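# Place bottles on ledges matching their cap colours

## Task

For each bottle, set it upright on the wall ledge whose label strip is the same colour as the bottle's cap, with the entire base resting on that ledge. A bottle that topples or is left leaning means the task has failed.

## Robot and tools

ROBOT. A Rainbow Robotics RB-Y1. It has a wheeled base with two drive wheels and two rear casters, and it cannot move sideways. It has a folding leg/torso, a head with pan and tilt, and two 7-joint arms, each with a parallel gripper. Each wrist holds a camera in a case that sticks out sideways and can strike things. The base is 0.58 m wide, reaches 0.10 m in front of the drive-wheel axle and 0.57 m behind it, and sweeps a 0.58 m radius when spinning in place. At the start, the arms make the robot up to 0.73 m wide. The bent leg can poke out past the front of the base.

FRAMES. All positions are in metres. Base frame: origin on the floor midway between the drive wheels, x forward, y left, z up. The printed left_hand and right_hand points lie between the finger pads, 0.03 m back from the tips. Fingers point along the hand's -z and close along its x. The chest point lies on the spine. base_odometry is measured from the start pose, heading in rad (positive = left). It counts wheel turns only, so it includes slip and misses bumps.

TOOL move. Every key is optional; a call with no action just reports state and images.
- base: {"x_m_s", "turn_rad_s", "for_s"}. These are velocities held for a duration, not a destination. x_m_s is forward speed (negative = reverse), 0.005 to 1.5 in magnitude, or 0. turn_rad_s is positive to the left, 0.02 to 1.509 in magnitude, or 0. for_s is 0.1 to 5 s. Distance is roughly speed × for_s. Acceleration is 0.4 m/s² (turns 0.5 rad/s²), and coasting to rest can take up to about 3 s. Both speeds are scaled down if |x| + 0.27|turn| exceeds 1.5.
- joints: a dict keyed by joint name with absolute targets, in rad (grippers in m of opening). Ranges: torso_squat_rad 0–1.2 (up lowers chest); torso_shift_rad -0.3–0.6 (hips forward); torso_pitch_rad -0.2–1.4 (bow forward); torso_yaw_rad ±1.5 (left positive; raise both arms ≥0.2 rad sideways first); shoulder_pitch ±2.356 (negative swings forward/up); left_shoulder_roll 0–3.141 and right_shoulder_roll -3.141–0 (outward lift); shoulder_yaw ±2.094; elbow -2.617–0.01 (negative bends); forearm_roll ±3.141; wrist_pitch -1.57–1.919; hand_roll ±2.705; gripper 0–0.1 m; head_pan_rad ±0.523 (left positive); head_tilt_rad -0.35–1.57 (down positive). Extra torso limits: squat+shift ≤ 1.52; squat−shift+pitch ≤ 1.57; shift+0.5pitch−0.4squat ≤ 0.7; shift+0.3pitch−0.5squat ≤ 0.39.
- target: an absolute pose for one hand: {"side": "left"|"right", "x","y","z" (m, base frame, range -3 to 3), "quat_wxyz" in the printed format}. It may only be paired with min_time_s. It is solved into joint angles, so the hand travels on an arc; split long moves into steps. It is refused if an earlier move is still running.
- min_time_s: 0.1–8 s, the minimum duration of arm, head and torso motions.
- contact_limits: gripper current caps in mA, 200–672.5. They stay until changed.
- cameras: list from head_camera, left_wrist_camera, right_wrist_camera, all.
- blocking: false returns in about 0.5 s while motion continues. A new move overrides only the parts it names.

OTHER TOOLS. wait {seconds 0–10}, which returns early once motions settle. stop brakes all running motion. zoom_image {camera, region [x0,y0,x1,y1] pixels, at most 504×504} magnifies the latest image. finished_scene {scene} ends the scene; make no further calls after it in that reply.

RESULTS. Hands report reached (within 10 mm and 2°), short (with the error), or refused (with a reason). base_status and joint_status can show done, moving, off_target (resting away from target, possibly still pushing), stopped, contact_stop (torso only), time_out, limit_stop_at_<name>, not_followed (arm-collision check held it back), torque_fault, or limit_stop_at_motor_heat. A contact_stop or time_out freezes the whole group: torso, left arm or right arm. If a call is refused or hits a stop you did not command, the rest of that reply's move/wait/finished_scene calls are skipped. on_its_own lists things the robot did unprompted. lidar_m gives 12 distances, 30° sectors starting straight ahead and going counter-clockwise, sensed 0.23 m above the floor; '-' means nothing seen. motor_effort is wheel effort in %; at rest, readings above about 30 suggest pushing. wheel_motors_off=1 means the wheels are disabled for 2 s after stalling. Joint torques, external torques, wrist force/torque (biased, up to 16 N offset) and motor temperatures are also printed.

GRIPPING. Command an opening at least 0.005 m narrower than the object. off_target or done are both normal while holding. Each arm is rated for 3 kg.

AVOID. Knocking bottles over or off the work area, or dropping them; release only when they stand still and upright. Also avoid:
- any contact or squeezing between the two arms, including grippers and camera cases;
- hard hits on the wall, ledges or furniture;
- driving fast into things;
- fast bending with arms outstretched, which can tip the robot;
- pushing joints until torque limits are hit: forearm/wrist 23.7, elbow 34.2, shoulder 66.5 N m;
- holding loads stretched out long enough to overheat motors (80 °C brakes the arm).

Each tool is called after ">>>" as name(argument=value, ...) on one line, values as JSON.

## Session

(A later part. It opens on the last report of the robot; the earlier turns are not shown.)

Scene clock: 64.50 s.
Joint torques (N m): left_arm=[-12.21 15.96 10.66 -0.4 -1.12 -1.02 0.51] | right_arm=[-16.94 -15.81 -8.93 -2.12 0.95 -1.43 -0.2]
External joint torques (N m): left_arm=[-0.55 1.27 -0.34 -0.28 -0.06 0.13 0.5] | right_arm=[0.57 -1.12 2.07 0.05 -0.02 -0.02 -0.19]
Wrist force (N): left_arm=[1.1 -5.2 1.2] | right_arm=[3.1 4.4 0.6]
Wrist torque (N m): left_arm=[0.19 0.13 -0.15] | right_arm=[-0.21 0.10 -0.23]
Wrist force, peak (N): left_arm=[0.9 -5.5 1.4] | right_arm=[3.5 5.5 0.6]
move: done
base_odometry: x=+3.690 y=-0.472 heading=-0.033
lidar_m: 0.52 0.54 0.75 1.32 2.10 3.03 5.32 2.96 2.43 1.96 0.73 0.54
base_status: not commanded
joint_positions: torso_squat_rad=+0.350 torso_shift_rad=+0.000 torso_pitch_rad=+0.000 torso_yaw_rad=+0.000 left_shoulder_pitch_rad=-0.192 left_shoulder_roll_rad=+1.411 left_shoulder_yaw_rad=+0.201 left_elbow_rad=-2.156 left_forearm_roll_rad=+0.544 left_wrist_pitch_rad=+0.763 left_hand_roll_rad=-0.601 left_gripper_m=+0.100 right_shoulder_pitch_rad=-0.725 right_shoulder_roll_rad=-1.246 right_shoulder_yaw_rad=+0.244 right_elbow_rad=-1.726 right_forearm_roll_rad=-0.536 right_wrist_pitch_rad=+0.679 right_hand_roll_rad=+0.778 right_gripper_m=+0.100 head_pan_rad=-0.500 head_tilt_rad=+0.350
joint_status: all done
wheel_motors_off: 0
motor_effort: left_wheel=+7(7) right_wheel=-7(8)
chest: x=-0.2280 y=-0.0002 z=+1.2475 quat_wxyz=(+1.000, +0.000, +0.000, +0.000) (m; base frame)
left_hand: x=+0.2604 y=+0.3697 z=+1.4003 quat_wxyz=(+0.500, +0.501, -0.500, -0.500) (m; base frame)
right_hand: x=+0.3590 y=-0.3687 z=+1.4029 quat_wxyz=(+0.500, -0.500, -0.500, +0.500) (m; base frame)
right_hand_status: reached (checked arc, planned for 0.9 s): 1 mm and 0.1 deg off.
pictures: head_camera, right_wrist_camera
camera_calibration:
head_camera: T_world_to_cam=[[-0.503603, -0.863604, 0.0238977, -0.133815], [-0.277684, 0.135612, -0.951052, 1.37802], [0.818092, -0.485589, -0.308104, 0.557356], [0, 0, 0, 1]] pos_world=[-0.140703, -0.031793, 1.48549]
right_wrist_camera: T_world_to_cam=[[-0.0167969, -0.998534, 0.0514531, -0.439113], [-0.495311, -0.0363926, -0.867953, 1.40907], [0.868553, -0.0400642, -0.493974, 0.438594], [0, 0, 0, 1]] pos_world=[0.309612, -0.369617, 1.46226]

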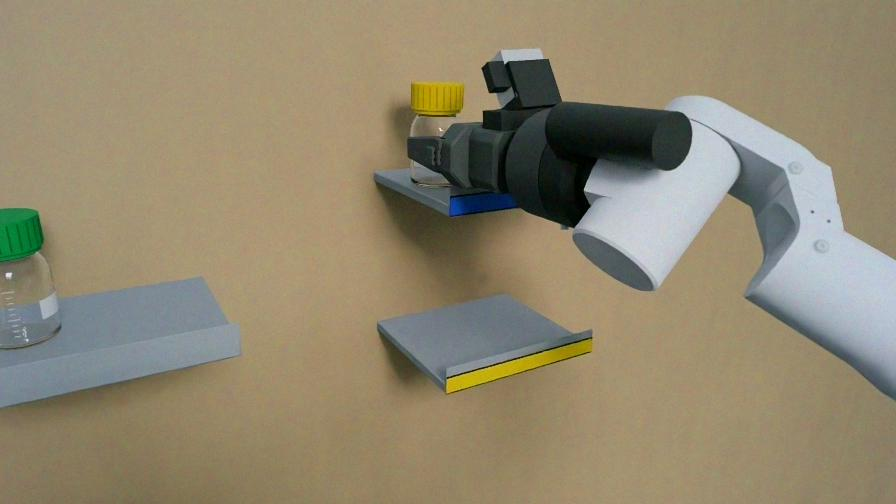

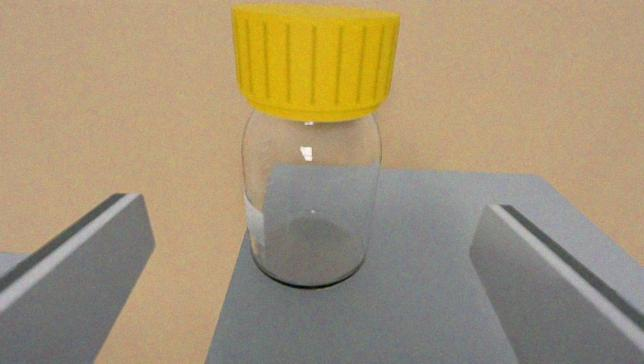

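>>> move(target={"side": "right", "x": 0.438, "y": -0.3715, "z": 1.407, "quat_wxyz": [0.5, -0.5, -0.5, 0.5]}, cameras=["head_camera", "right_wrist_camera"])

Scene clock: 68.53 s.
Joint torques (N m): left_arm=[-12.13 15.58 11.05 -0.35 -1.1 -1.08 0.49] | right_arm=[-21.68 -14.82 -7.23 -3.63 0.69 -1.58 -0.05]
External joint torques (N m): left_arm=[-0.47 0.89 0.05 -0.23 -0.04 0.07 0.48] | right_arm=[0.5 -1.44 1.92 0.74 0.07 0.19 -0.04]
Wrist force (N): left_arm=[1.0 -5.1 1.0] | right_arm=[2.5 4.2 0.8]
Wrist torque (N m): left_arm=[0.20 0.14 -0.15] | right_arm=[-0.18 0.03 -0.25]
Wrist force, peak (N): left_arm=[1.2 -5.3 1.1] | right_arm=[3.3 5.7 1.6]
move: done
base_odometry: x=+3.690 y=-0.472 heading=-0.033
lidar_m: 0.51 0.55 0.75 1.33 2.10 3.02 5.32 2.96 2.42 1.97 0.74 0.54
base_status: not commanded
joint_positions: torso_squat_rad=+0.350 torso_shift_rad=+0.000 torso_pitch_rad=+0.000 torso_yaw_rad=+0.000 left_shoulder_pitch_rad=-0.192 left_shoulder_roll_rad=+1.411 left_shoulder_yaw_rad=+0.201 left_elbow_rad=-2.156 left_forearm_roll_rad=+0.544 left_wrist_pitch_rad=+0.763 left_hand_roll_rad=-0.601 left_gripper_m=+0.100 right_shoulder_pitch_rad=-1.025 right_shoulder_roll_rad=-1.036 right_shoulder_yaw_rad=+0.377 right_elbow_rad=-1.253 right_forearm_roll_rad=-0.643 right_wrist_pitch_rad=+0.545 right_hand_roll_rad=+1.080 right_gripper_m=+0.100 head_pan_rad=-0.500 head_tilt_rad=+0.350
joint_status: all done
wheel_motors_off: 0
motor_effort: left_wheel=+8(8) right_wheel=-8(8)
chest: x=-0.2280 y=-0.0002 z=+1.2475 quat_wxyz=(+1.000, +0.000, +0.000, +0.000) (m; base frame)
left_hand: x=+0.2604 y=+0.3697 z=+1.4003 quat_wxyz=(+0.500, +0.501, -0.500, -0.500) (m; base frame)
right_hand: x=+0.4378 y=-0.3715 z=+1.4072 quat_wxyz=(+0.500, -0.500, -0.500, +0.499) (m; base frame)
right_hand_status: reached (checked arc, planned for 0.8 s): 0 mm and 0.1 deg off.
pictures: head_camera, right_wrist_camera
camera_calibration:
head_camera: T_world_to_cam=[[-0.503603, -0.863604, 0.0238977, -0.133865], [-0.277684, 0.135612, -0.951052, 1.378], [0.818092, -0.485589, -0.308104, 0.557438], [0, 0, 0, 1]] pos_world=[-0.140803, -0.031793, 1.48549]
right_wrist_camera: T_world_to_cam=[[-0.0180696, -0.998534, 0.0510248, -0.439684], [-0.49533, -0.0353901, -0.867984, 1.45221], [0.868517, -0.0409582, -0.493964, 0.371747], [0, 0, 0, 1]] pos_world=[0.388509, -0.372419, 1.46656]

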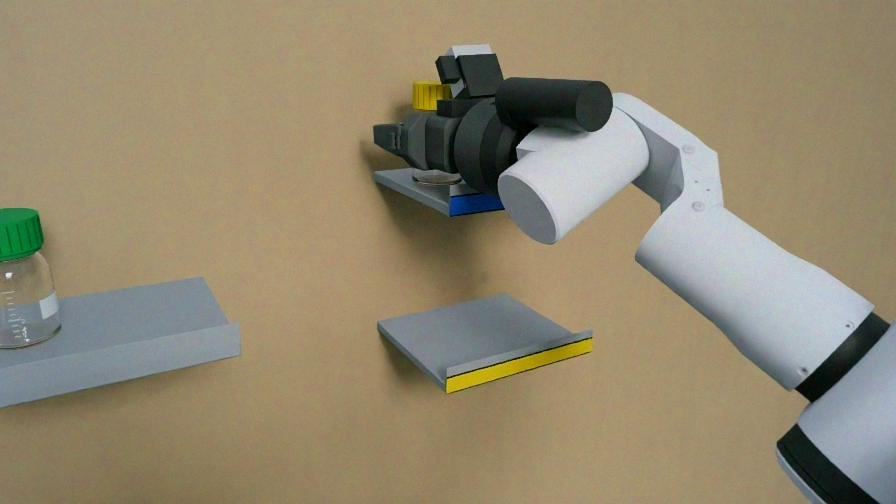

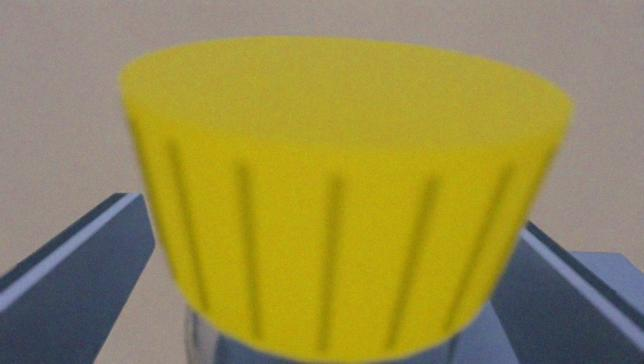

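>>> zoom_image(camera="head_camera", region=[360, 30, 560, 230])

Scaled by 2.520 from the camera's 896x504 image, which has a finer 1280x720 frame.

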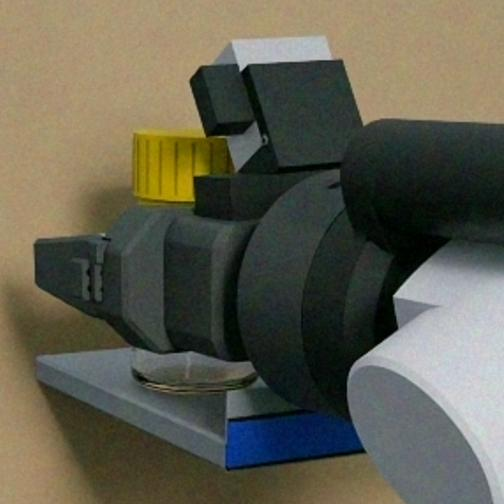

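>>> move(joints={"right_gripper_m": 0.04}, cameras=["right_wrist_camera"])

Scene clock: 70.73 s.
Joint torques (N m): left_arm=[-11.82 15.83 10.93 -0.29 -1.14 -1.05 0.53] | right_arm=[-21.5 -15.32 -6.42 -3.63 0.66 -1.74 -0.23]
External joint torques (N m): left_arm=[-0.16 1.14 -0.06 -0.16 -0.08 0.1 0.52] | right_arm=[0.69 -1.94 2.73 0.74 0.04 0.03 -0.23]
Wrist force (N): left_arm=[0.9 -5.1 1.1] | right_arm=[3.5 3.5 1.2]
Wrist torque (N m): left_arm=[0.21 0.12 -0.15] | right_arm=[-0.17 0.10 -0.22]
Wrist force, peak (N): left_arm=[1.1 -5.5 1.4] | right_arm=[3.2 4.9 1.2]
move: off_target
base_odometry: x=+3.690 y=-0.472 heading=-0.033
lidar_m: 0.51 0.54 0.74 1.33 2.10 3.02 5.32 2.96 2.42 1.96 0.74 0.54
base_status: not commanded
joint_positions: torso_squat_rad=+0.350 torso_shift_rad=+0.000 torso_pitch_rad=+0.000 torso_yaw_rad=+0.000 left_shoulder_pitch_rad=-0.192 left_shoulder_roll_rad=+1.411 left_shoulder_yaw_rad=+0.201 left_elbow_rad=-2.156 left_forearm_roll_rad=+0.544 left_wrist_pitch_rad=+0.763 left_hand_roll_rad=-0.601 left_gripper_m=+0.100 right_shoulder_pitch_rad=-1.025 right_shoulder_roll_rad=-1.036 right_shoulder_yaw_rad=+0.377 right_elbow_rad=-1.253 right_forearm_roll_rad=-0.643 right_wrist_pitch_rad=+0.545 right_hand_roll_rad=+1.080 right_gripper_m=+0.055 head_pan_rad=-0.500 head_tilt_rad=+0.350
joint_status: right_gripper_m off_target (ended at +0.055, target +0.040)
wheel_motors_off: 0
motor_effort: left_wheel=+7(8) right_wheel=-8(8)
chest: x=-0.2280 y=-0.0002 z=+1.2475 quat_wxyz=(+1.000, +0.000, +0.000, +0.000) (m; base frame)
left_hand: x=+0.2604 y=+0.3697 z=+1.4003 quat_wxyz=(+0.500, +0.501, -0.500, -0.500) (m; base frame)
right_hand: x=+0.4378 y=-0.3715 z=+1.4072 quat_wxyz=(+0.500, -0.500, -0.500, +0.499) (m; base frame)
pictures: right_wrist_camera
camera_calibration:
right_wrist_camera: T_world_to_cam=[[-0.0180696, -0.998534, 0.0510248, -0.439684], [-0.49533, -0.0353901, -0.867984, 1.45221], [0.868517, -0.0409582, -0.493964, 0.371747], [0, 0, 0, 1]] pos_world=[0.388509, -0.372419, 1.46656]

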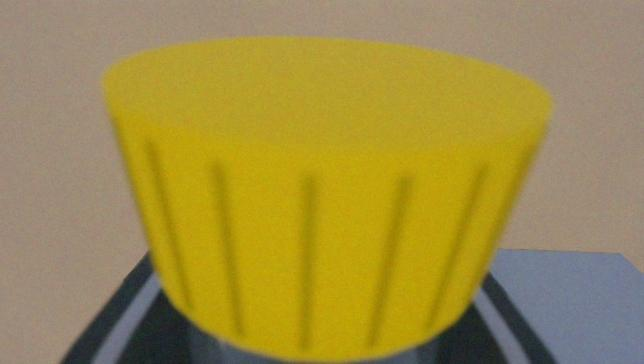

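>>> move(target={"side": "right", "x": 0.438, "y": -0.3715, "z": 1.415, "quat_wxyz": [0.5, -0.5, -0.5, 0.5]})

>>> move(target={"side": "right", "x": 0.395, "y": -0.3715, "z": 1.415, "quat_wxyz": [0.5, -0.5, -0.5, 0.5]})

>>> move(target={"side": "right", "x": 0.395, "y": -0.3715, "z": 1.4075, "quat_wxyz": [0.5, -0.5, -0.5, 0.5]}, min_time_s=0.8, cameras=["head_camera", "right_wrist_camera"])

Scene clock: 73.07 s.
Joint torques (N m): left_arm=[-11.86 15.78 10.97 -0.14 -1.08 -1.28 0.54] | right_arm=[-22.03 -14.64 -7.37 -3.82 0.39 -1.81 0]
External joint torques (N m): left_arm=[-0.2 1.09 -0.03 -0.02 -0.02 -0.13 0.52] | right_arm=[0.2 -1.4 1.71 0.49 -0.22 -0.03 0.01]
Wrist force (N): left_arm=[0.9 -4.6 1.3] | right_arm=[2.8 5.8 0.5]
Wrist torque (N m): left_arm=[0.14 0.13 -0.13] | right_arm=[-0.20 -0.02 -0.22]
Wrist force, peak (N): left_arm=[0.5 -5.5 1.2] | right_arm=[4.0 7.2 0.0]
move: done
base_odometry: x=+3.690 y=-0.472 heading=-0.033
lidar_m: 0.51 0.54 0.75 1.33 2.09 3.03 5.32 2.96 2.43 1.96 0.73 0.54
base_status: not commanded
joint_positions: torso_squat_rad=+0.350 torso_shift_rad=+0.000 torso_pitch_rad=+0.000 torso_yaw_rad=+0.000 left_shoulder_pitch_rad=-0.192 left_shoulder_roll_rad=+1.411 left_shoulder_yaw_rad=+0.201 left_elbow_rad=-2.156 left_forearm_roll_rad=+0.544 left_wrist_pitch_rad=+0.763 left_hand_roll_rad=-0.601 left_gripper_m=+0.100 right_shoulder_pitch_rad=-1.047 right_shoulder_roll_rad=-1.041 right_shoulder_yaw_rad=+0.383 right_elbow_rad=-1.242 right_forearm_roll_rad=-0.664 right_wrist_pitch_rad=+0.555 right_hand_roll_rad=+1.095 right_gripper_m=+0.055 head_pan_rad=-0.500 head_tilt_rad=+0.350
joint_status: all done
wheel_motors_off: 0
motor_effort: left_wheel=+7(8) right_wheel=-7(8)
chest: x=-0.2280 y=-0.0002 z=+1.2475 quat_wxyz=(+1.000, +0.000, +0.000, +0.000) (m; base frame)
left_hand: x=+0.2604 y=+0.3697 z=+1.4003 quat_wxyz=(+0.500, +0.501, -0.500, -0.500) (m; base frame)
right_hand: x=+0.4378 y=-0.3715 z=+1.4150 quat_wxyz=(+0.500, -0.500, -0.500, +0.500) (m; base frame)
right_hand_status: reached (checked arc, planned for 0.2 s): 0 mm and 0.1 deg off.
pictures: none

Scene clock: 74.30 s.
Joint torques (N m): left_arm=[-11.92 15.57 11.09 -0.26 -1.21 -1.2 0.47] | right_arm=[-18.31 -15.15 -10.57 -3.13 0.73 -1.7 0.04]
External joint torques (N m): left_arm=[-0.26 0.88 0.09 -0.13 -0.15 -0.05 0.46] | right_arm=[1.41 -1.12 -0.21 -0.1 -0.08 -0.09 0.05]
Wrist force (N): left_arm=[0.9 -5.0 0.8] | right_arm=[3.3 5.9 0.6]
Wrist torque (N m): left_arm=[0.16 0.12 -0.15] | right_arm=[-0.20 0.15 -0.02]
Wrist force, peak (N): left_arm=[0.8 -5.3 1.4] | right_arm=[3.4 7.3 1.0]
move: done
base_odometry: x=+3.690 y=-0.472 heading=-0.033
lidar_m: 0.51 0.54 0.76 1.32 2.09 3.02 5.32 2.96 2.43 1.96 0.74 0.54
base_status: not commanded
joint_positions: torso_squat_rad=+0.350 torso_shift_rad=+0.000 torso_pitch_rad=+0.000 torso_yaw_rad=+0.000 left_shoulder_pitch_rad=-0.192 left_shoulder_roll_rad=+1.411 left_shoulder_yaw_rad=+0.201 left_elbow_rad=-2.156 left_forearm_roll_rad=+0.544 left_wrist_pitch_rad=+0.763 left_hand_roll_rad=-0.601 left_gripper_m=+0.100 right_shoulder_pitch_rad=-0.893 right_shoulder_roll_rad=-1.164 right_shoulder_yaw_rad=+0.323 right_elbow_rad=-1.513 right_forearm_roll_rad=-0.607 right_wrist_pitch_rad=+0.637 right_hand_roll_rad=+0.924 right_gripper_m=+0.055 head_pan_rad=-0.500 head_tilt_rad=+0.350
joint_status: all done
wheel_motors_off: 0
motor_effort: left_wheel=+8(8) right_wheel=-7(8)
chest: x=-0.2280 y=-0.0002 z=+1.2475 quat_wxyz=(+1.000, +0.000, +0.000, +0.000) (m; base frame)
left_hand: x=+0.2604 y=+0.3697 z=+1.4003 quat_wxyz=(+0.500, +0.501, -0.500, -0.500) (m; base frame)
right_hand: x=+0.3951 y=-0.3715 z=+1.4149 quat_wxyz=(+0.500, -0.500, -0.500, +0.500) (m; base frame)
right_hand_status: reached (checked arc, planned for 0.6 s): 0 mm and 0.0 deg off.
pictures: none

Scene clock: 75.43 s.
Joint torques (N m): left_arm=[-11.98 15.87 11.02 -0.22 -1.16 -1.17 0.54] | right_arm=[-18.24 -14.79 -11.33 -3.3 1.01 -1.87 -0.13]
External joint torques (N m): left_arm=[-0.31 1.18 0.02 -0.1 -0.1 -0.02 0.52] | right_arm=[1.43 -0.65 -0.92 -0.19 0.19 -0.28 -0.12]
Wrist force (N): left_arm=[1.0 -5.1 1.4] | right_arm=[3.0 6.6 0.7]
Wrist torque (N m): left_arm=[0.19 0.15 -0.15] | right_arm=[-0.29 0.06 0.02]
Wrist force, peak (N): left_arm=[1.0 -5.3 1.2] | right_arm=[2.5 7.0 0.3]
move: done
base_odometry: x=+3.690 y=-0.472 heading=-0.033
lidar_m: 0.52 0.54 0.75 1.32 2.09 3.02 5.33 2.96 2.43 1.96 0.74 0.53
base_status: not commanded
joint_positions: torso_squat_rad=+0.350 torso_shift_rad=+0.000 torso_pitch_rad=+0.000 torso_yaw_rad=+0.000 left_shoulder_pitch_rad=-0.192 left_shoulder_roll_rad=+1.411 left_shoulder_yaw_rad=+0.201 left_elbow_rad=-2.156 left_forearm_roll_rad=+0.544 left_wrist_pitch_rad=+0.763 left_hand_roll_rad=-0.601 left_gripper_m=+0.100 right_shoulder_pitch_rad=-0.871 right_shoulder_roll_rad=-1.158 right_shoulder_yaw_rad=+0.318 right_elbow_rad=-1.522 right_forearm_roll_rad=-0.587 right_wrist_pitch_rad=+0.628 right_hand_roll_rad=+0.912 right_gripper_m=+0.055 head_pan_rad=-0.500 head_tilt_rad=+0.350
joint_status: all done
wheel_motors_off: 0
motor_effort: left_wheel=+8(8) right_wheel=-7(8)
chest: x=-0.2280 y=-0.0002 z=+1.2475 quat_wxyz=(+1.000, +0.000, +0.000, +0.000) (m; base frame)
left_hand: x=+0.2604 y=+0.3697 z=+1.4003 quat_wxyz=(+0.500, +0.501, -0.500, -0.500) (m; base frame)
right_hand: x=+0.3950 y=-0.3716 z=+1.4075 quat_wxyz=(+0.500, -0.500, -0.500, +0.500) (m; base frame)
right_hand_status: reached (checked arc, planned for 0.8 s): 0 mm and 0.1 deg off.
pictures: head_camera, right_wrist_camera
camera_calibration:
head_camera: T_world_to_cam=[[-0.503603, -0.863604, 0.0238977, -0.133865], [-0.277684, 0.135612, -0.951052, 1.378], [0.818092, -0.485589, -0.308104, 0.557438], [0, 0, 0, 1]] pos_world=[-0.140803, -0.031793, 1.48549]
right_wrist_camera: T_world_to_cam=[[-0.0164421, -0.998516, 0.051926, -0.442352], [-0.497102, -0.0368964, -0.866907, 1.42987], [0.867536, -0.0400663, -0.495758, 0.412331], [0, 0, 0, 1]] pos_world=[0.345809, -0.372417, 1.46695]

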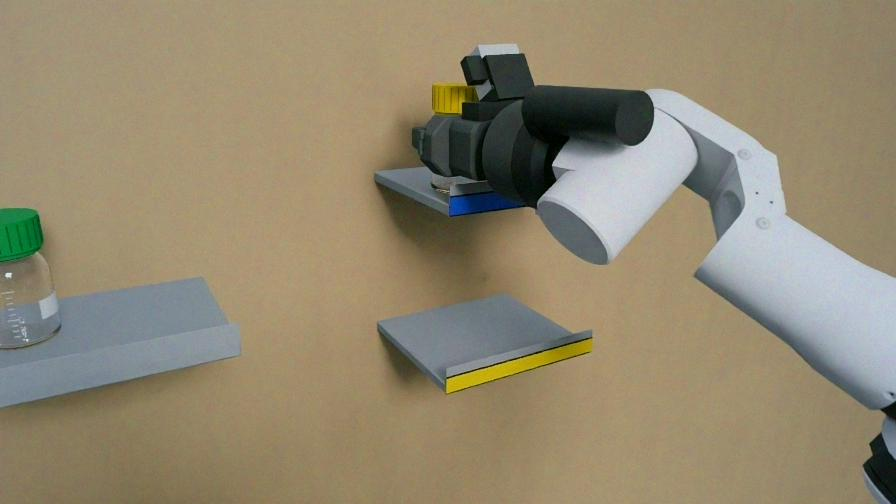

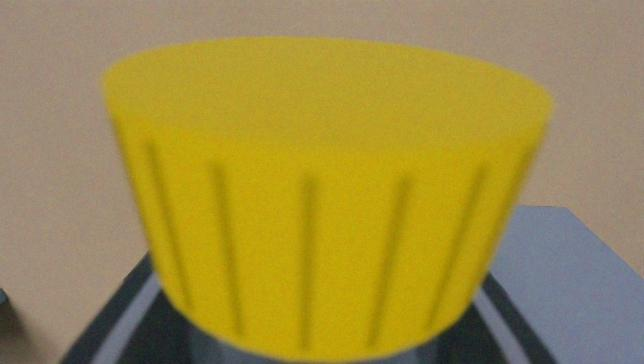

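>>> zoom_image(camera="head_camera", region=[370, 60, 570, 230])

Scaled by 2.520 from the camera's 896x504 image, which has a finer 1280x720 frame.

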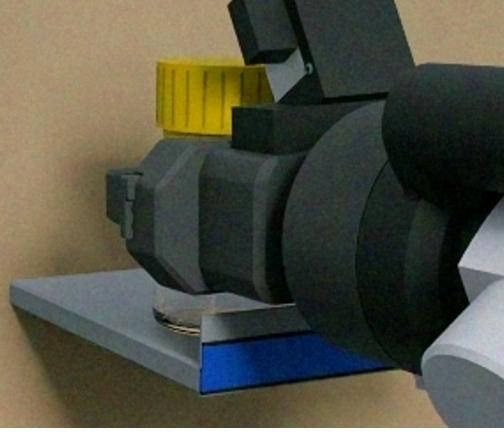

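>>> move(joints={"right_gripper_m": 0.075})

>>> move(target={"side": "right", "x": 0.377, "y": -0.3715, "z": 1.404, "quat_wxyz": [0.5, -0.5, -0.5, 0.5]})

>>> move(joints={"right_gripper_m": 0.04}, cameras=["head_camera", "right_wrist_camera"])

Scene clock: 76.80 s.
Joint torques (N m): left_arm=[-11.93 15.76 11.24 -0.26 -1.19 -1.26 0.4] | right_arm=[-18.44 -14.44 -10.29 -3.22 0.83 -1.93 -0.02]
External joint torques (N m): left_arm=[-0.26 1.07 0.25 -0.13 -0.13 -0.11 0.39] | right_arm=[1.23 -0.3 0.12 -0.12 0.01 -0.34 -0.01]
Wrist force (N): left_arm=[0.8 -5.2 1.0] | right_arm=[2.7 3.7 0.5]
Wrist torque (N m): left_arm=[0.22 0.09 -0.14] | right_arm=[-0.13 0.07 -0.04]
Wrist force, peak (N): left_arm=[1.2 -5.3 1.2] | right_arm=[3.3 6.2 1.3]
move: done
base_odometry: x=+3.690 y=-0.472 heading=-0.033
lidar_m: 0.51 0.54 0.74 1.32 2.09 3.01 5.33 2.97 2.42 1.96 0.73 0.53
base_status: not commanded
joint_positions: torso_squat_rad=+0.350 torso_shift_rad=+0.000 torso_pitch_rad=+0.000 torso_yaw_rad=+0.000 left_shoulder_pitch_rad=-0.192 left_shoulder_roll_rad=+1.411 left_shoulder_yaw_rad=+0.201 left_elbow_rad=-2.156 left_forearm_roll_rad=+0.544 left_wrist_pitch_rad=+0.763 left_hand_roll_rad=-0.601 left_gripper_m=+0.100 right_shoulder_pitch_rad=-0.871 right_shoulder_roll_rad=-1.158 right_shoulder_yaw_rad=+0.318 right_elbow_rad=-1.522 right_forearm_roll_rad=-0.587 right_wrist_pitch_rad=+0.628 right_hand_roll_rad=+0.912 right_gripper_m=+0.075 head_pan_rad=-0.500 head_tilt_rad=+0.350
joint_status: all done
wheel_motors_off: 0
motor_effort: left_wheel=+7(8) right_wheel=-7(8)
chest: x=-0.2280 y=-0.0002 z=+1.2475 quat_wxyz=(+1.000, +0.000, +0.000, +0.000) (m; base frame)
left_hand: x=+0.2604 y=+0.3697 z=+1.4003 quat_wxyz=(+0.500, +0.501, -0.500, -0.500) (m; base frame)
right_hand: x=+0.3950 y=-0.3715 z=+1.4076 quat_wxyz=(+0.500, -0.500, -0.500, +0.500) (m; base frame)
pictures: none

Scene clock: 78.00 s.
Joint torques (N m): left_arm=[-12.02 16.09 11.02 -0.21 -1.11 -1.23 0.52] | right_arm=[-16.51 -15.75 -10.64 -2.47 0.8 -1.6 -0.13]
External joint torques (N m): left_arm=[-0.36 1.4 0.02 -0.08 -0.05 -0.08 0.5] | right_arm=[2.07 -1.27 0.12 0.18 -0.1 -0.1 -0.12]
Wrist force (N): left_arm=[1.1 -5.0 1.3] | right_arm=[2.8 4.3 0.8]
Wrist torque (N m): left_arm=[0.18 0.14 -0.15] | right_arm=[-0.19 0.10 -0.01]
Wrist force, peak (N): left_arm=[1.5 -5.5 1.0] | right_arm=[3.7 5.2 1.3]
move: done
base_odometry: x=+3.690 y=-0.472 heading=-0.033
lidar_m: 0.51 0.54 0.75 1.33 2.10 3.02 5.32 2.96 2.42 1.96 0.74 0.54
base_status: not commanded
joint_positions: torso_squat_rad=+0.350 torso_shift_rad=+0.000 torso_pitch_rad=+0.000 torso_yaw_rad=+0.000 left_shoulder_pitch_rad=-0.192 left_shoulder_roll_rad=+1.411 left_shoulder_yaw_rad=+0.201 left_elbow_rad=-2.156 left_forearm_roll_rad=+0.544 left_wrist_pitch_rad=+0.763 left_hand_roll_rad=-0.601 left_gripper_m=+0.100 right_shoulder_pitch_rad=-0.795 right_shoulder_roll_rad=-1.204 right_shoulder_yaw_rad=+0.282 right_elbow_rad=-1.625 right_forearm_roll_rad=-0.562 right_wrist_pitch_rad=+0.650 right_hand_roll_rad=+0.845 right_gripper_m=+0.075 head_pan_rad=-0.500 head_tilt_rad=+0.350
joint_status: all done
wheel_motors_off: 0
motor_effort: left_wheel=+8(8) right_wheel=-7(8)
chest: x=-0.2280 y=-0.0002 z=+1.2475 quat_wxyz=(+1.000, +0.000, +0.000, +0.000) (m; base frame)
left_hand: x=+0.2604 y=+0.3697 z=+1.4003 quat_wxyz=(+0.500, +0.501, -0.500, -0.500) (m; base frame)
right_hand: x=+0.3771 y=-0.3714 z=+1.4042 quat_wxyz=(+0.500, -0.500, -0.500, +0.500) (m; base frame)
right_hand_status: reached (checked arc, planned for 0.4 s): 0 mm and 0.0 deg off.
pictures: none

Scene clock: 78.87 s.
Joint torques (N m): left_arm=[-12 16.22 10.99 -0.13 -1.23 -1.22 0.42] | right_arm=[-16.95 -15.74 -10.17 -2.17 0.58 -1.25 0.09]
External joint torques (N m): left_arm=[-0.34 1.53 0 -0.01 -0.17 -0.07 0.4] | right_arm=[1.63 -1.25 0.59 0.48 -0.31 0.25 0.1]
Wrist force (N): left_arm=[1.1 -5.0 1.4] | right_arm=[2.9 3.8 1.5]
Wrist torque (N m): left_arm=[0.19 0.15 -0.15] | right_arm=[-0.19 0.02 -0.04]
Wrist force, peak (N): left_arm=[1.4 -5.3 1.3] | right_arm=[3.5 5.6 1.3]
move: off_target
base_odometry: x=+3.690 y=-0.472 heading=-0.033
lidar_m: 0.52 0.54 0.74 1.33 2.09 3.03 5.32 2.96 2.42 1.96 0.74 0.54
base_status: not commanded
joint_positions: torso_squat_rad=+0.350 torso_shift_rad=+0.000 torso_pitch_rad=+0.000 torso_yaw_rad=+0.000 left_shoulder_pitch_rad=-0.192 left_shoulder_roll_rad=+1.411 left_shoulder_yaw_rad=+0.201 left_elbow_rad=-2.156 left_forearm_roll_rad=+0.544 left_wrist_pitch_rad=+0.763 left_hand_roll_rad=-0.601 left_gripper_m=+0.100 right_shoulder_pitch_rad=-0.795 right_shoulder_roll_rad=-1.204 right_shoulder_yaw_rad=+0.282 right_elbow_rad=-1.625 right_forearm_roll_rad=-0.562 right_wrist_pitch_rad=+0.650 right_hand_roll_rad=+0.845 right_gripper_m=+0.055 head_pan_rad=-0.500 head_tilt_rad=+0.350
joint_status: right_gripper_m off_target (ended at +0.055, target +0.040)
wheel_motors_off: 0
motor_effort: left_wheel=+8(8) right_wheel=-7(8)
chest: x=-0.2280 y=-0.0002 z=+1.2475 quat_wxyz=(+1.000, +0.000, +0.000, +0.000) (m; base frame)
left_hand: x=+0.2604 y=+0.3697 z=+1.4003 quat_wxyz=(+0.500, +0.501, -0.500, -0.500) (m; base frame)
right_hand: x=+0.3771 y=-0.3714 z=+1.4042 quat_wxyz=(+0.500, -0.500, -0.500, +0.500) (m; base frame)
pictures: head_camera, right_wrist_camera
camera_calibration:
head_camera: T_world_to_cam=[[-0.503603, -0.863604, 0.0238977, -0.133865], [-0.277684, 0.135612, -0.951052, 1.378], [0.818092, -0.485589, -0.308104, 0.557438], [0, 0, 0, 1]] pos_world=[-0.140803, -0.031793, 1.48549]
right_wrist_camera: T_world_to_cam=[[-0.0162186, -0.998528, 0.0517639, -0.442211], [-0.496469, -0.0368956, -0.86727, 1.41831], [0.867903, -0.039765, -0.495139, 0.425351], [0, 0, 0, 1]] pos_world=[0.327811, -0.372316, 1.46356]

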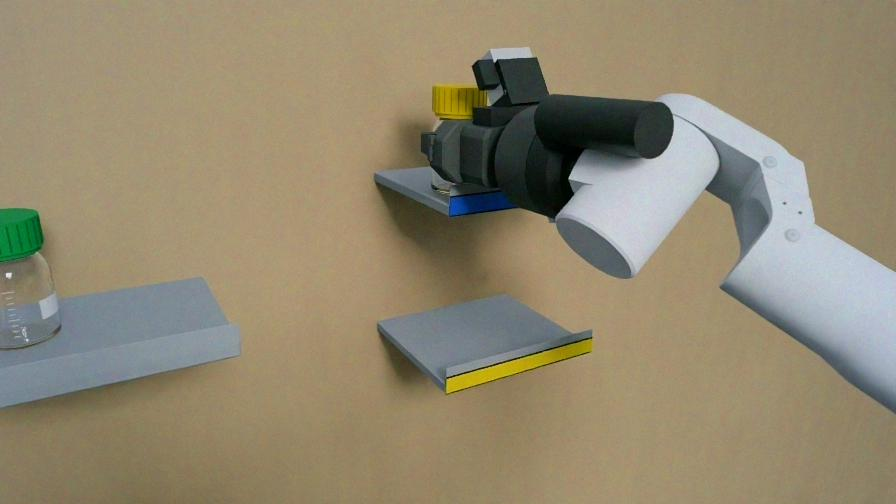

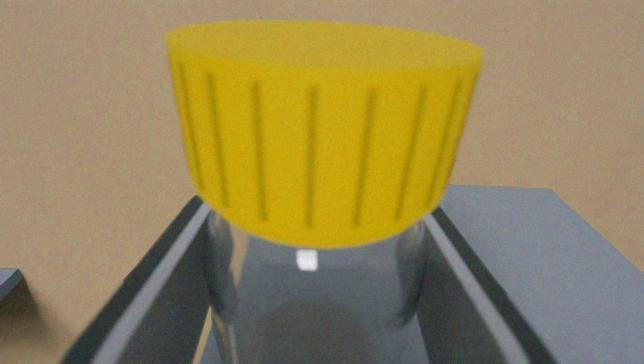

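>>> move(target={"side": "right", "x": 0.377, "y": -0.3715, "z": 1.440, "quat_wxyz": [0.5, -0.5, -0.5, 0.5]})

>>> move(target={"side": "right", "x": 0.280, "y": -0.385, "z": 1.440, "quat_wxyz": [0.5, -0.5, -0.5, 0.5]})

>>> move(target={"side": "right", "x": 0.270, "y": -0.42, "z": 1.258, "quat_wxyz": [0.5, -0.5, -0.5, 0.5]}, cameras=["head_camera", "right_wrist_camera"])

Scene clock: 86.53 s.
Joint torques (N m): left_arm=[-11.96 15.65 11 -0.15 -1.25 -1.18 0.39] | right_arm=[-18.05 -15.61 -7.99 -2.15 0.97 -1.66 -0.03]
External joint torques (N m): left_arm=[-0.3 0.96 0.01 -0.03 -0.19 -0.03 0.38] | right_arm=[0.78 -1.74 2.46 0.13 0.09 -0.08 -0.02]
Wrist force (N): left_arm=[1.1 -5.0 1.4] | right_arm=[2.7 5.1 1.3]
Wrist torque (N m): left_arm=[0.19 0.13 -0.16] | right_arm=[-0.12 0.04 -0.18]
Wrist force, peak (N): left_arm=[1.0 -5.5 1.0] | right_arm=[2.1 8.8 0.6]
move: done
base_odometry: x=+3.690 y=-0.472 heading=-0.033
lidar_m: 0.52 0.54 0.75 1.33 2.09 3.02 5.32 2.96 2.42 1.96 0.75 0.54
base_status: not commanded
joint_positions: torso_squat_rad=+0.350 torso_shift_rad=+0.000 torso_pitch_rad=+0.000 torso_yaw_rad=+0.000 left_shoulder_pitch_rad=-0.192 left_shoulder_roll_rad=+1.411 left_shoulder_yaw_rad=+0.201 left_elbow_rad=-2.156 left_forearm_roll_rad=+0.544 left_wrist_pitch_rad=+0.763 left_hand_roll_rad=-0.601 left_gripper_m=+0.100 right_shoulder_pitch_rad=-0.905 right_shoulder_roll_rad=-1.231 right_shoulder_yaw_rad=+0.306 right_elbow_rad=-1.579 right_forearm_roll_rad=-0.658 right_wrist_pitch_rad=+0.694 right_hand_roll_rad=+0.907 right_gripper_m=+0.055 head_pan_rad=-0.500 head_tilt_rad=+0.350
joint_status: all done
wheel_motors_off: 0
motor_effort: left_wheel=+7(8) right_wheel=-7(8)
chest: x=-0.2280 y=-0.0002 z=+1.2475 quat_wxyz=(+1.000, +0.000, +0.000, +0.000) (m; base frame)
left_hand: x=+0.2604 y=+0.3697 z=+1.4003 quat_wxyz=(+0.500, +0.501, -0.500, -0.500) (m; base frame)
right_hand: x=+0.3768 y=-0.3715 z=+1.4401 quat_wxyz=(+0.500, -0.500, -0.500, +0.499) (m; base frame)
right_hand_status: reached (checked arc, planned for 0.4 s): 0 mm and 0.1 deg off.
pictures: none

Scene clock: 87.73 s.
Joint torques (N m): left_arm=[-12.02 16.04 10.99 -0.37 -1.31 -1.16 0.5] | right_arm=[-10.73 -17.02 -10.42 1.82 1.06 -0.99 0.12]
External joint torques (N m): left_arm=[-0.35 1.35 -0.01 -0.25 -0.25 -0.01 0.49] | right_arm=[1.36 -1.01 0.99 0.17 -0.01 -0.03 0.12]
Wrist force (N): left_arm=[0.7 -5.1 1.0] | right_arm=[2.8 5.3 0.8]
Wrist torque (N m): left_arm=[0.18 0.10 -0.15] | right_arm=[-0.16 0.10 -0.04]
Wrist force, peak (N): left_arm=[1.0 -5.3 1.2] | right_arm=[2.5 7.8 0.2]
move: done
base_odometry: x=+3.690 y=-0.472 heading=-0.033
lidar_m: 0.51 0.54 0.74 1.33 2.09 3.02 5.32 2.96 2.43 1.96 0.74 0.54
base_status: not commanded
joint_positions: torso_squat_rad=+0.350 torso_shift_rad=+0.000 torso_pitch_rad=+0.000 torso_yaw_rad=+0.000 left_shoulder_pitch_rad=-0.192 left_shoulder_roll_rad=+1.411 left_shoulder_yaw_rad=+0.201 left_elbow_rad=-2.156 left_forearm_roll_rad=+0.544 left_wrist_pitch_rad=+0.763 left_hand_roll_rad=-0.601 left_gripper_m=+0.100 right_shoulder_pitch_rad=-0.360 right_shoulder_roll_rad=-1.646 right_shoulder_yaw_rad=-0.012 right_elbow_rad=-1.991 right_forearm_roll_rad=-0.647 right_wrist_pitch_rad=+0.626 right_hand_roll_rad=+0.494 right_gripper_m=+0.055 head_pan_rad=-0.500 head_tilt_rad=+0.350
joint_status: all done
wheel_motors_off: 0
motor_effort: left_wheel=+8(9) right_wheel=-7(8)
chest: x=-0.2280 y=-0.0003 z=+1.2475 quat_wxyz=(+1.000, +0.000, +0.000, +0.000) (m; base frame)
left_hand: x=+0.2604 y=+0.3696 z=+1.4003 quat_wxyz=(+0.500, +0.501, -0.500, -0.500) (m; base frame)
right_hand: x=+0.2800 y=-0.3851 z=+1.4400 quat_wxyz=(+0.501, -0.500, -0.499, +0.500) (m; base frame)
right_hand_status: reached (checked arc, planned for 0.9 s): 0 mm and 0.2 deg off.
pictures: none

Scene clock: 88.83 s.
Joint torques (N m): left_arm=[-11.68 15.63 11.02 -0.31 -1.07 -1.13 0.48] | right_arm=[-11.52 -18.3 -12.16 -4.09 0.61 -0.99 0.1]
External joint torques (N m): left_arm=[-0.02 0.94 0.03 -0.18 -0.01 0.02 0.47] | right_arm=[-0.99 -2.44 -0.91 -0.2 -0.1 -0.04 0.11]
Wrist force (N): left_arm=[1.0 -5.1 1.2] | right_arm=[3.5 6.2 0.4]
Wrist torque (N m): left_arm=[0.20 0.14 -0.15] | right_arm=[-0.24 0.12 -0.05]
Wrist force, peak (N): left_arm=[1.0 -5.2 1.3] | right_arm=[2.7 8.2 1.0]
move: done
base_odometry: x=+3.690 y=-0.472 heading=-0.033
lidar_m: 0.51 0.54 0.74 1.33 2.09 3.02 5.32 2.96 2.42 1.97 0.73 0.54
base_status: not commanded
joint_positions: torso_squat_rad=+0.350 torso_shift_rad=+0.000 torso_pitch_rad=+0.000 torso_yaw_rad=+0.000 left_shoulder_pitch_rad=-0.192 left_shoulder_roll_rad=+1.411 left_shoulder_yaw_rad=+0.201 left_elbow_rad=-2.156 left_forearm_roll_rad=+0.544 left_wrist_pitch_rad=+0.763 left_hand_roll_rad=-0.601 left_gripper_m=+0.100 right_shoulder_pitch_rad=+0.070 right_shoulder_roll_rad=-1.184 right_shoulder_yaw_rad=-0.091 right_elbow_rad=-1.999 right_forearm_roll_rad=-0.116 right_wrist_pitch_rad=+0.387 right_hand_roll_rad=+0.492 right_gripper_m=+0.055 head_pan_rad=-0.500 head_tilt_rad=+0.350
joint_status: all done
wheel_motors_off: 0
motor_effort: left_wheel=+8(9) right_wheel=-7(8)
chest: x=-0.2280 y=-0.0002 z=+1.2475 quat_wxyz=(+1.000, +0.000, +0.000, +0.000) (m; base frame)
left_hand: x=+0.2604 y=+0.3696 z=+1.4003 quat_wxyz=(+0.500, +0.501, -0.500, -0.500) (m; base frame)
right_hand: x=+0.2696 y=-0.4197 z=+1.2570 quat_wxyz=(+0.501, -0.499, -0.499, +0.501) (m; base frame)
right_hand_status: reached (checked arc, planned for 0.8 s): 1 mm and 0.3 deg off.
pictures: head_camera, right_wrist_camera
camera_calibration:
head_camera: T_world_to_cam=[[-0.503626, -0.863593, 0.0238148, -0.133781], [-0.277718, 0.135732, -0.951026, 1.378], [0.818067, -0.485575, -0.308194, 0.557438], [0, 0, 0, 1]] pos_world=[-0.140703, -0.0318934, 1.48549]
right_wrist_camera: T_world_to_cam=[[-0.0175523, -0.998508, 0.0517029, -0.484095], [-0.5005, -0.0359911, -0.864988, 1.23416], [0.865559, -0.0410598, -0.499122, 0.448958], [0, 0, 0, 1]] pos_world=[0.220599, -0.42052, 1.31664]

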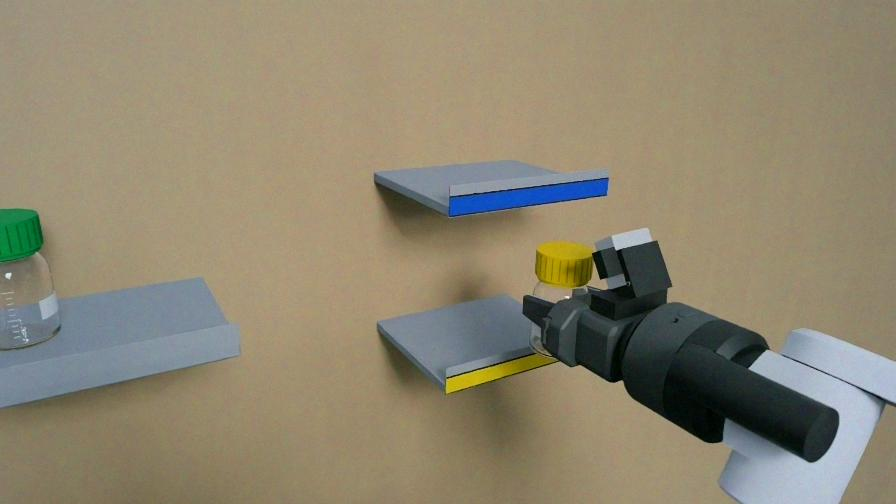

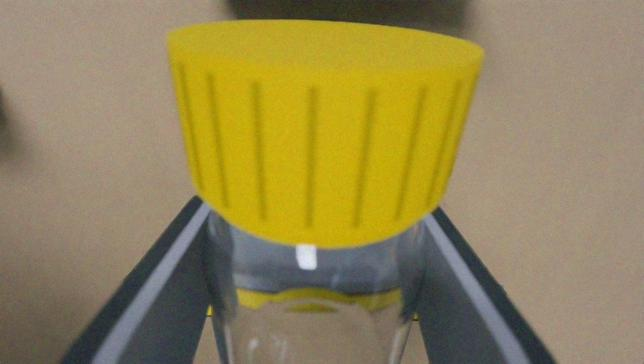

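>>> move(target={"side": "right", "x": 0.375, "y": -0.42, "z": 1.252, "quat_wxyz": [0.5, -0.5, -0.5, 0.5]}, cameras=["head_camera", "right_wrist_camera"])

Scene clock: 90.73 s.
Joint torques (N m): left_arm=[-11.9 15.79 10.98 -0.24 -1.26 -1.18 0.42] | right_arm=[-17.23 -18.36 -9.46 -4.41 0.34 -1.12 -0.05]
External joint torques (N m): left_arm=[-0.24 1.1 -0.02 -0.11 -0.19 -0.03 0.41] | right_arm=[-0.07 -1.76 1.48 0.16 -0.18 0.03 -0.04]
Wrist force (N): left_arm=[1.0 -5.2 1.0] | right_arm=[3.0 6.6 0.3]
Wrist torque (N m): left_arm=[0.21 0.13 -0.15] | right_arm=[-0.31 0.08 -0.26]
Wrist force, peak (N): left_arm=[1.0 -5.3 1.3] | right_arm=[2.8 7.9 1.2]
move: done
base_odometry: x=+3.690 y=-0.472 heading=-0.033
lidar_m: 0.52 0.54 0.75 1.33 2.09 3.02 5.32 2.96 2.42 1.97 0.74 0.54
base_status: not commanded
joint_positions: torso_squat_rad=+0.350 torso_shift_rad=+0.000 torso_pitch_rad=+0.000 torso_yaw_rad=+0.000 left_shoulder_pitch_rad=-0.192 left_shoulder_roll_rad=+1.411 left_shoulder_yaw_rad=+0.201 left_elbow_rad=-2.156 left_forearm_roll_rad=+0.544 left_wrist_pitch_rad=+0.763 left_hand_roll_rad=-0.601 left_gripper_m=+0.100 right_shoulder_pitch_rad=-0.447 right_shoulder_roll_rad=-1.091 right_shoulder_yaw_rad=+0.263 right_elbow_rad=-1.519 right_forearm_roll_rad=-0.170 right_wrist_pitch_rad=+0.278 right_hand_roll_rad=+0.609 right_gripper_m=+0.055 head_pan_rad=-0.500 head_tilt_rad=+0.350
joint_status: all done
wheel_motors_off: 0
motor_effort: left_wheel=+8(8) right_wheel=-6(8)
chest: x=-0.2280 y=-0.0002 z=+1.2475 quat_wxyz=(+1.000, +0.000, +0.000, +0.000) (m; base frame)
left_hand: x=+0.2604 y=+0.3697 z=+1.4003 quat_wxyz=(+0.500, +0.501, -0.500, -0.500) (m; base frame)
right_hand: x=+0.3745 y=-0.4201 z=+1.2521 quat_wxyz=(+0.500, -0.501, -0.500, +0.499) (m; base frame)
right_hand_status: reached (checked arc, planned for 0.8 s): 0 mm and 0.1 deg off.
pictures: head_camera, right_wrist_camera
camera_calibration:
head_camera: T_world_to_cam=[[-0.503603, -0.863604, 0.0238977, -0.133815], [-0.277684, 0.135612, -0.951052, 1.37802], [0.818092, -0.485589, -0.308104, 0.557356], [0, 0, 0, 1]] pos_world=[-0.140703, -0.031793, 1.48549]
right_wrist_camera: T_world_to_cam=[[-0.0185506, -0.998498, 0.0515526, -0.481865], [-0.49586, -0.0355858, -0.867673, 1.28419], [0.868205, -0.0416587, -0.494455, 0.348575], [0, 0, 0, 1]] pos_world=[0.325206, -0.420921, 1.31146]

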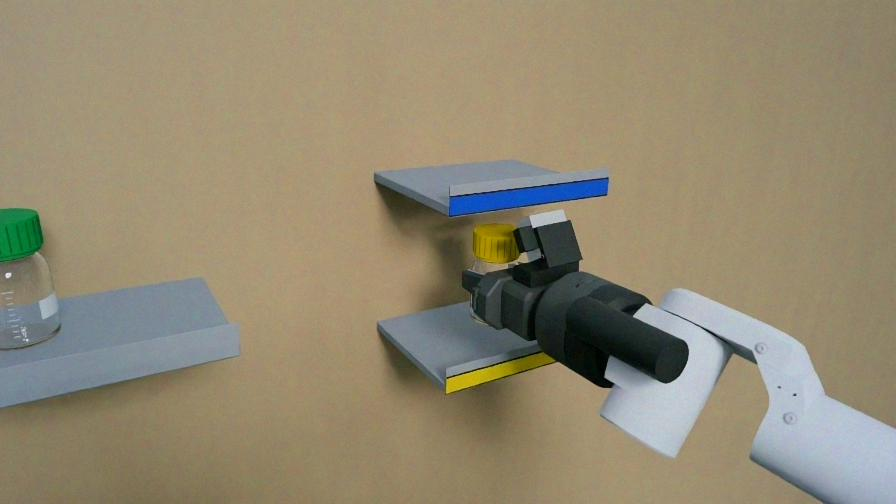

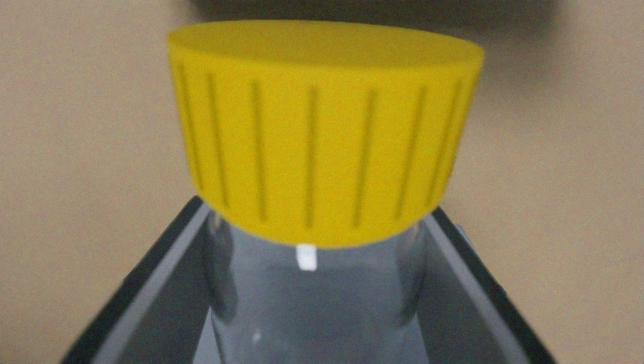

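>>> move(target={"side": "right", "x": 0.377, "y": -0.42, "z": 1.2215, "quat_wxyz": [0.5, -0.5, -0.5, 0.5]}, min_time_s=1.0, cameras=["head_camera", "right_wrist_camera"])

>>> zoom_image(camera="head_camera", region=[370, 150, 620, 400])

Scene clock: 92.33 s.
Joint torques (N m): left_arm=[-12.38 15.66 10.81 -0.23 -1 -1.33 0.57] | right_arm=[-15.93 -17.04 -10.9 -4.8 0.49 -1.4 0.17]
External joint torques (N m): left_arm=[-0.72 0.97 -0.18 -0.1 0.06 -0.18 0.56] | right_arm=[1.31 -0.73 -0.49 0.58 0.06 -0.23 0.18]
Wrist force (N): left_arm=[0.8 -5.0 1.2] | right_arm=[2.3 6.1 1.7]
Wrist torque (N m): left_arm=[0.17 0.10 -0.15] | right_arm=[-0.22 -0.02 -0.19]
Wrist force, peak (N): left_arm=[1.3 -5.4 1.3] | right_arm=[3.0 7.1 1.0]
move: done
base_odometry: x=+3.690 y=-0.472 heading=-0.033
lidar_m: 0.51 0.54 0.75 1.33 2.09 3.02 5.32 2.96 2.42 1.96 0.73 0.54
base_status: not commanded
joint_positions: torso_squat_rad=+0.350 torso_shift_rad=+0.000 torso_pitch_rad=+0.000 torso_yaw_rad=+0.000 left_shoulder_pitch_rad=-0.192 left_shoulder_roll_rad=+1.411 left_shoulder_yaw_rad=+0.201 left_elbow_rad=-2.156 left_forearm_roll_rad=+0.544 left_wrist_pitch_rad=+0.763 left_hand_roll_rad=-0.601 left_gripper_m=+0.100 right_shoulder_pitch_rad=-0.418 right_shoulder_roll_rad=-1.011 right_shoulder_yaw_rad=+0.244 right_elbow_rad=-1.465 right_forearm_roll_rad=-0.103 right_wrist_pitch_rad=+0.222 right_hand_roll_rad=+0.624 right_gripper_m=+0.055 head_pan_rad=-0.500 head_tilt_rad=+0.350
joint_status: all done
wheel_motors_off: 0
motor_effort: left_wheel=+8(9) right_wheel=-7(8)
chest: x=-0.2280 y=-0.0002 z=+1.2475 quat_wxyz=(+1.000, +0.000, +0.000, +0.000) (m; base frame)
left_hand: x=+0.2604 y=+0.3697 z=+1.4003 quat_wxyz=(+0.500, +0.501, -0.500, -0.500) (m; base frame)
right_hand: x=+0.3770 y=-0.4199 z=+1.2214 quat_wxyz=(+0.500, -0.500, -0.500, +0.500) (m; base frame)
right_hand_status: reached (checked arc, planned for 1.0 s): 0 mm and 0.0 deg off.
pictures: head_camera, right_wrist_camera
camera_calibration:
head_camera: T_world_to_cam=[[-0.503603, -0.863604, 0.0238977, -0.133815], [-0.277684, 0.135612, -0.951052, 1.37802], [0.818092, -0.485589, -0.308104, 0.557356], [0, 0, 0, 1]] pos_world=[-0.140703, -0.031793, 1.48549]
right_wrist_camera: T_world_to_cam=[[-0.0166345, -0.998519, 0.0517966, -0.481087], [-0.496985, -0.036694, -0.866983, 1.2579], [0.867599, -0.040164, -0.495639, 0.33362], [0, 0, 0, 1]] pos_world=[0.327709, -0.420817, 1.28085]

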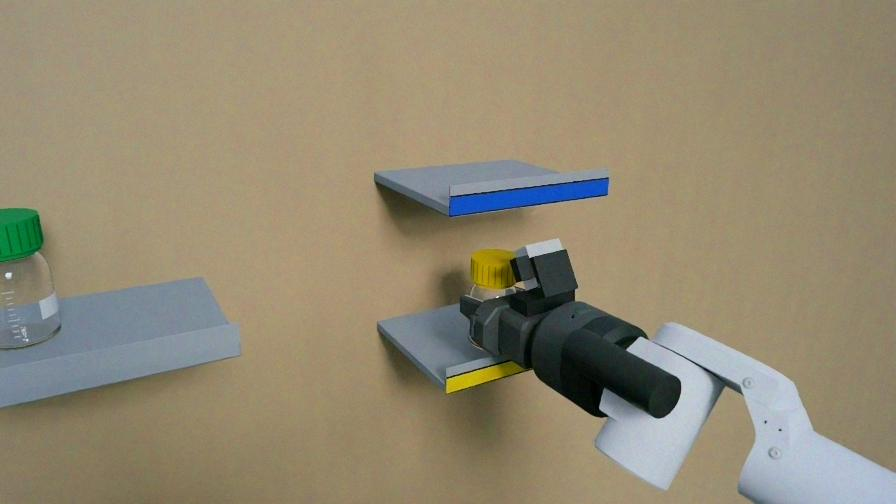

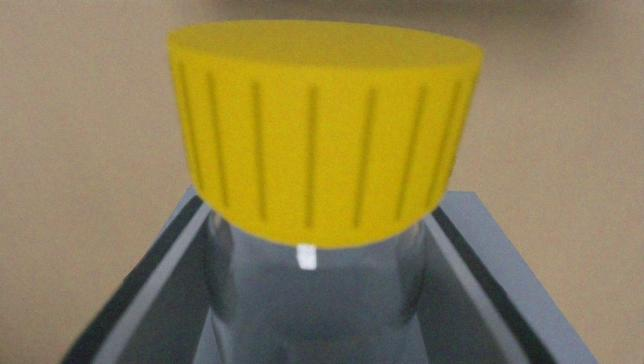

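Scaled by 2.016 from the camera's 896x504 image, which has a finer 1280x720 frame.

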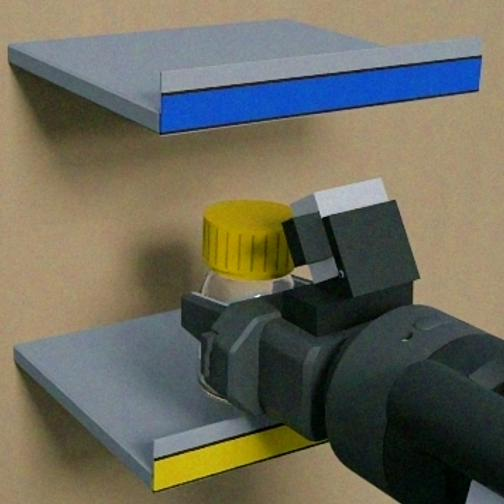

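>>> move(target={"side": "right", "x": 0.377, "y": -0.42, "z": 1.2185, "quat_wxyz": [0.5, -0.5, -0.5, 0.5]}, min_time_s=0.5)

>>> move(joints={"right_gripper_m": 0.09}, cameras=["head_camera", "right_wrist_camera"])

Scene clock: 93.43 s.
Joint torques (N m): left_arm=[-12.18 15.76 11.14 -0.16 -1.05 -1.21 0.41] | right_arm=[-15.57 -16.59 -11.44 -4.78 0.62 -1.54 0.02]
External joint torques (N m): left_arm=[-0.52 1.07 0.14 -0.04 0.01 -0.06 0.4] | right_arm=[1.67 -0.31 -1.1 0.67 0.2 -0.36 0.03]
Wrist force (N): left_arm=[0.9 -5.2 1.1] | right_arm=[2.8 5.9 0.7]
Wrist torque (N m): left_arm=[0.23 0.11 -0.14] | right_arm=[-0.20 0.05 -0.20]
Wrist force, peak (N): left_arm=[0.9 -5.4 1.4] | right_arm=[3.3 6.6 0.3]
move: done
base_odometry: x=+3.690 y=-0.472 heading=-0.033
lidar_m: 0.51 0.54 0.75 1.32 2.09 3.02 5.32 2.97 2.42 1.96 0.73 0.53
base_status: not commanded
joint_positions: torso_squat_rad=+0.350 torso_shift_rad=+0.000 torso_pitch_rad=+0.000 torso_yaw_rad=+0.000 left_shoulder_pitch_rad=-0.192 left_shoulder_roll_rad=+1.411 left_shoulder_yaw_rad=+0.201 left_elbow_rad=-2.156 left_forearm_roll_rad=+0.544 left_wrist_pitch_rad=+0.763 left_hand_roll_rad=-0.601 left_gripper_m=+0.100 right_shoulder_pitch_rad=-0.415 right_shoulder_roll_rad=-1.003 right_shoulder_yaw_rad=+0.241 right_elbow_rad=-1.460 right_forearm_roll_rad=-0.096 right_wrist_pitch_rad=+0.216 right_hand_roll_rad=+0.626 right_gripper_m=+0.055 head_pan_rad=-0.500 head_tilt_rad=+0.350
joint_status: all done
wheel_motors_off: 0
motor_effort: left_wheel=+8(8) right_wheel=-6(7)
chest: x=-0.2280 y=-0.0002 z=+1.2475 quat_wxyz=(+1.000, +0.000, +0.000, +0.000) (m; base frame)
left_hand: x=+0.2604 y=+0.3697 z=+1.4003 quat_wxyz=(+0.500, +0.501, -0.500, -0.500) (m; base frame)
right_hand: x=+0.3770 y=-0.4199 z=+1.2185 quat_wxyz=(+0.500, -0.500, -0.500, +0.500) (m; base frame)
right_hand_status: reached (checked arc, planned for 0.5 s): 0 mm and 0.0 deg off.
pictures: none

Scene clock: 94.30 s.
Joint torques (N m): left_arm=[-12.11 15.87 10.97 -0.22 -1.12 -1.17 0.45] | right_arm=[-15.68 -16.57 -10.82 -4.76 0.54 -1.15 0.19]
External joint torques (N m): left_arm=[-0.45 1.18 -0.03 -0.09 -0.06 -0.02 0.44] | right_arm=[1.56 -0.3 -0.48 0.69 0.12 0.03 0.19]
Wrist force (N): left_arm=[1.0 -4.9 1.3] | right_arm=[2.4 3.6 0.9]
Wrist torque (N m): left_arm=[0.18 0.13 -0.15] | right_arm=[-0.13 -0.04 -0.25]
Wrist force, peak (N): left_arm=[1.0 -5.3 1.1] | right_arm=[2.4 5.7 0.3]
move: done
base_odometry: x=+3.690 y=-0.472 heading=-0.033
lidar_m: 0.52 0.54 0.75 1.33 2.09 3.02 5.32 2.96 2.42 1.96 0.74 0.53
base_status: not commanded
joint_positions: torso_squat_rad=+0.350 torso_shift_rad=+0.000 torso_pitch_rad=+0.000 torso_yaw_rad=+0.000 left_shoulder_pitch_rad=-0.192 left_shoulder_roll_rad=+1.411 left_shoulder_yaw_rad=+0.201 left_elbow_rad=-2.156 left_forearm_roll_rad=+0.544 left_wrist_pitch_rad=+0.763 left_hand_roll_rad=-0.601 left_gripper_m=+0.100 right_shoulder_pitch_rad=-0.415 right_shoulder_roll_rad=-1.003 right_shoulder_yaw_rad=+0.241 right_elbow_rad=-1.460 right_forearm_roll_rad=-0.096 right_wrist_pitch_rad=+0.216 right_hand_roll_rad=+0.626 right_gripper_m=+0.090 head_pan_rad=-0.500 head_tilt_rad=+0.350
joint_status: all done
wheel_motors_off: 0
motor_effort: left_wheel=+8(8) right_wheel=-8(8)
chest: x=-0.2280 y=-0.0002 z=+1.2475 quat_wxyz=(+1.000, +0.000, +0.000, +0.000) (m; base frame)
left_hand: x=+0.2604 y=+0.3697 z=+1.4003 quat_wxyz=(+0.500, +0.501, -0.500, -0.500) (m; base frame)
right_hand: x=+0.3770 y=-0.4199 z=+1.2185 quat_wxyz=(+0.500, -0.500, -0.500, +0.500) (m; base frame)
pictures: head_camera, right_wrist_camera
camera_calibration:
head_camera: T_world_to_cam=[[-0.503603, -0.863604, 0.0238977, -0.133815], [-0.277684, 0.135612, -0.951052, 1.37802], [0.818092, -0.485589, -0.308104, 0.557356], [0, 0, 0, 1]] pos_world=[-0.140703, -0.031793, 1.48549]
right_wrist_camera: T_world_to_cam=[[-0.0166579, -0.998519, 0.0517901, -0.480921], [-0.496598, -0.0366947, -0.867205, 1.25555], [0.867821, -0.0401647, -0.495251, 0.331614], [0, 0, 0, 1]] pos_world=[0.327709, -0.420817, 1.27796]

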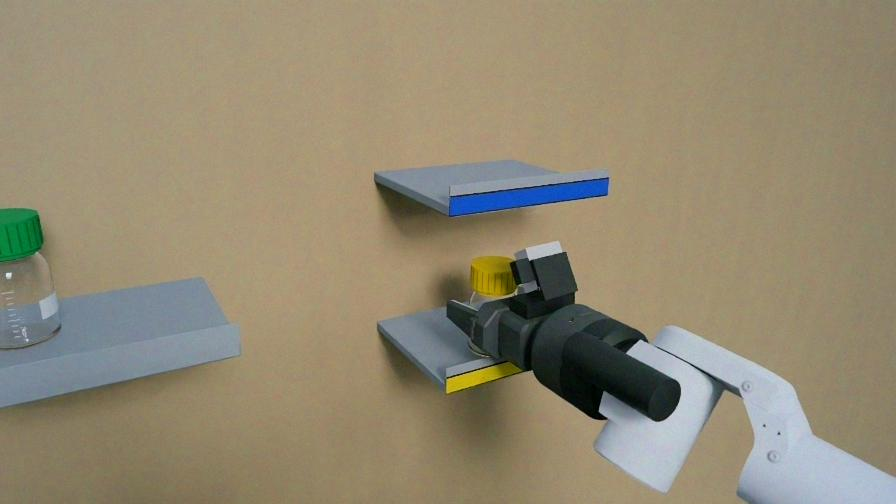

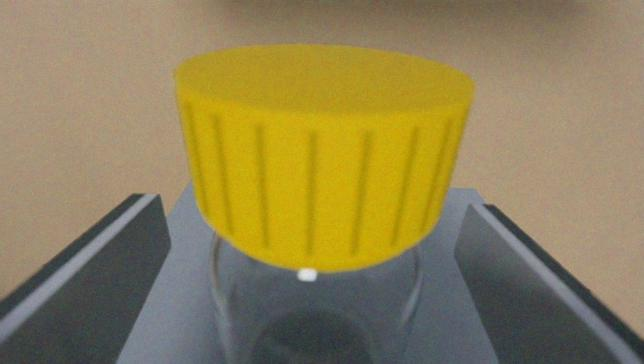

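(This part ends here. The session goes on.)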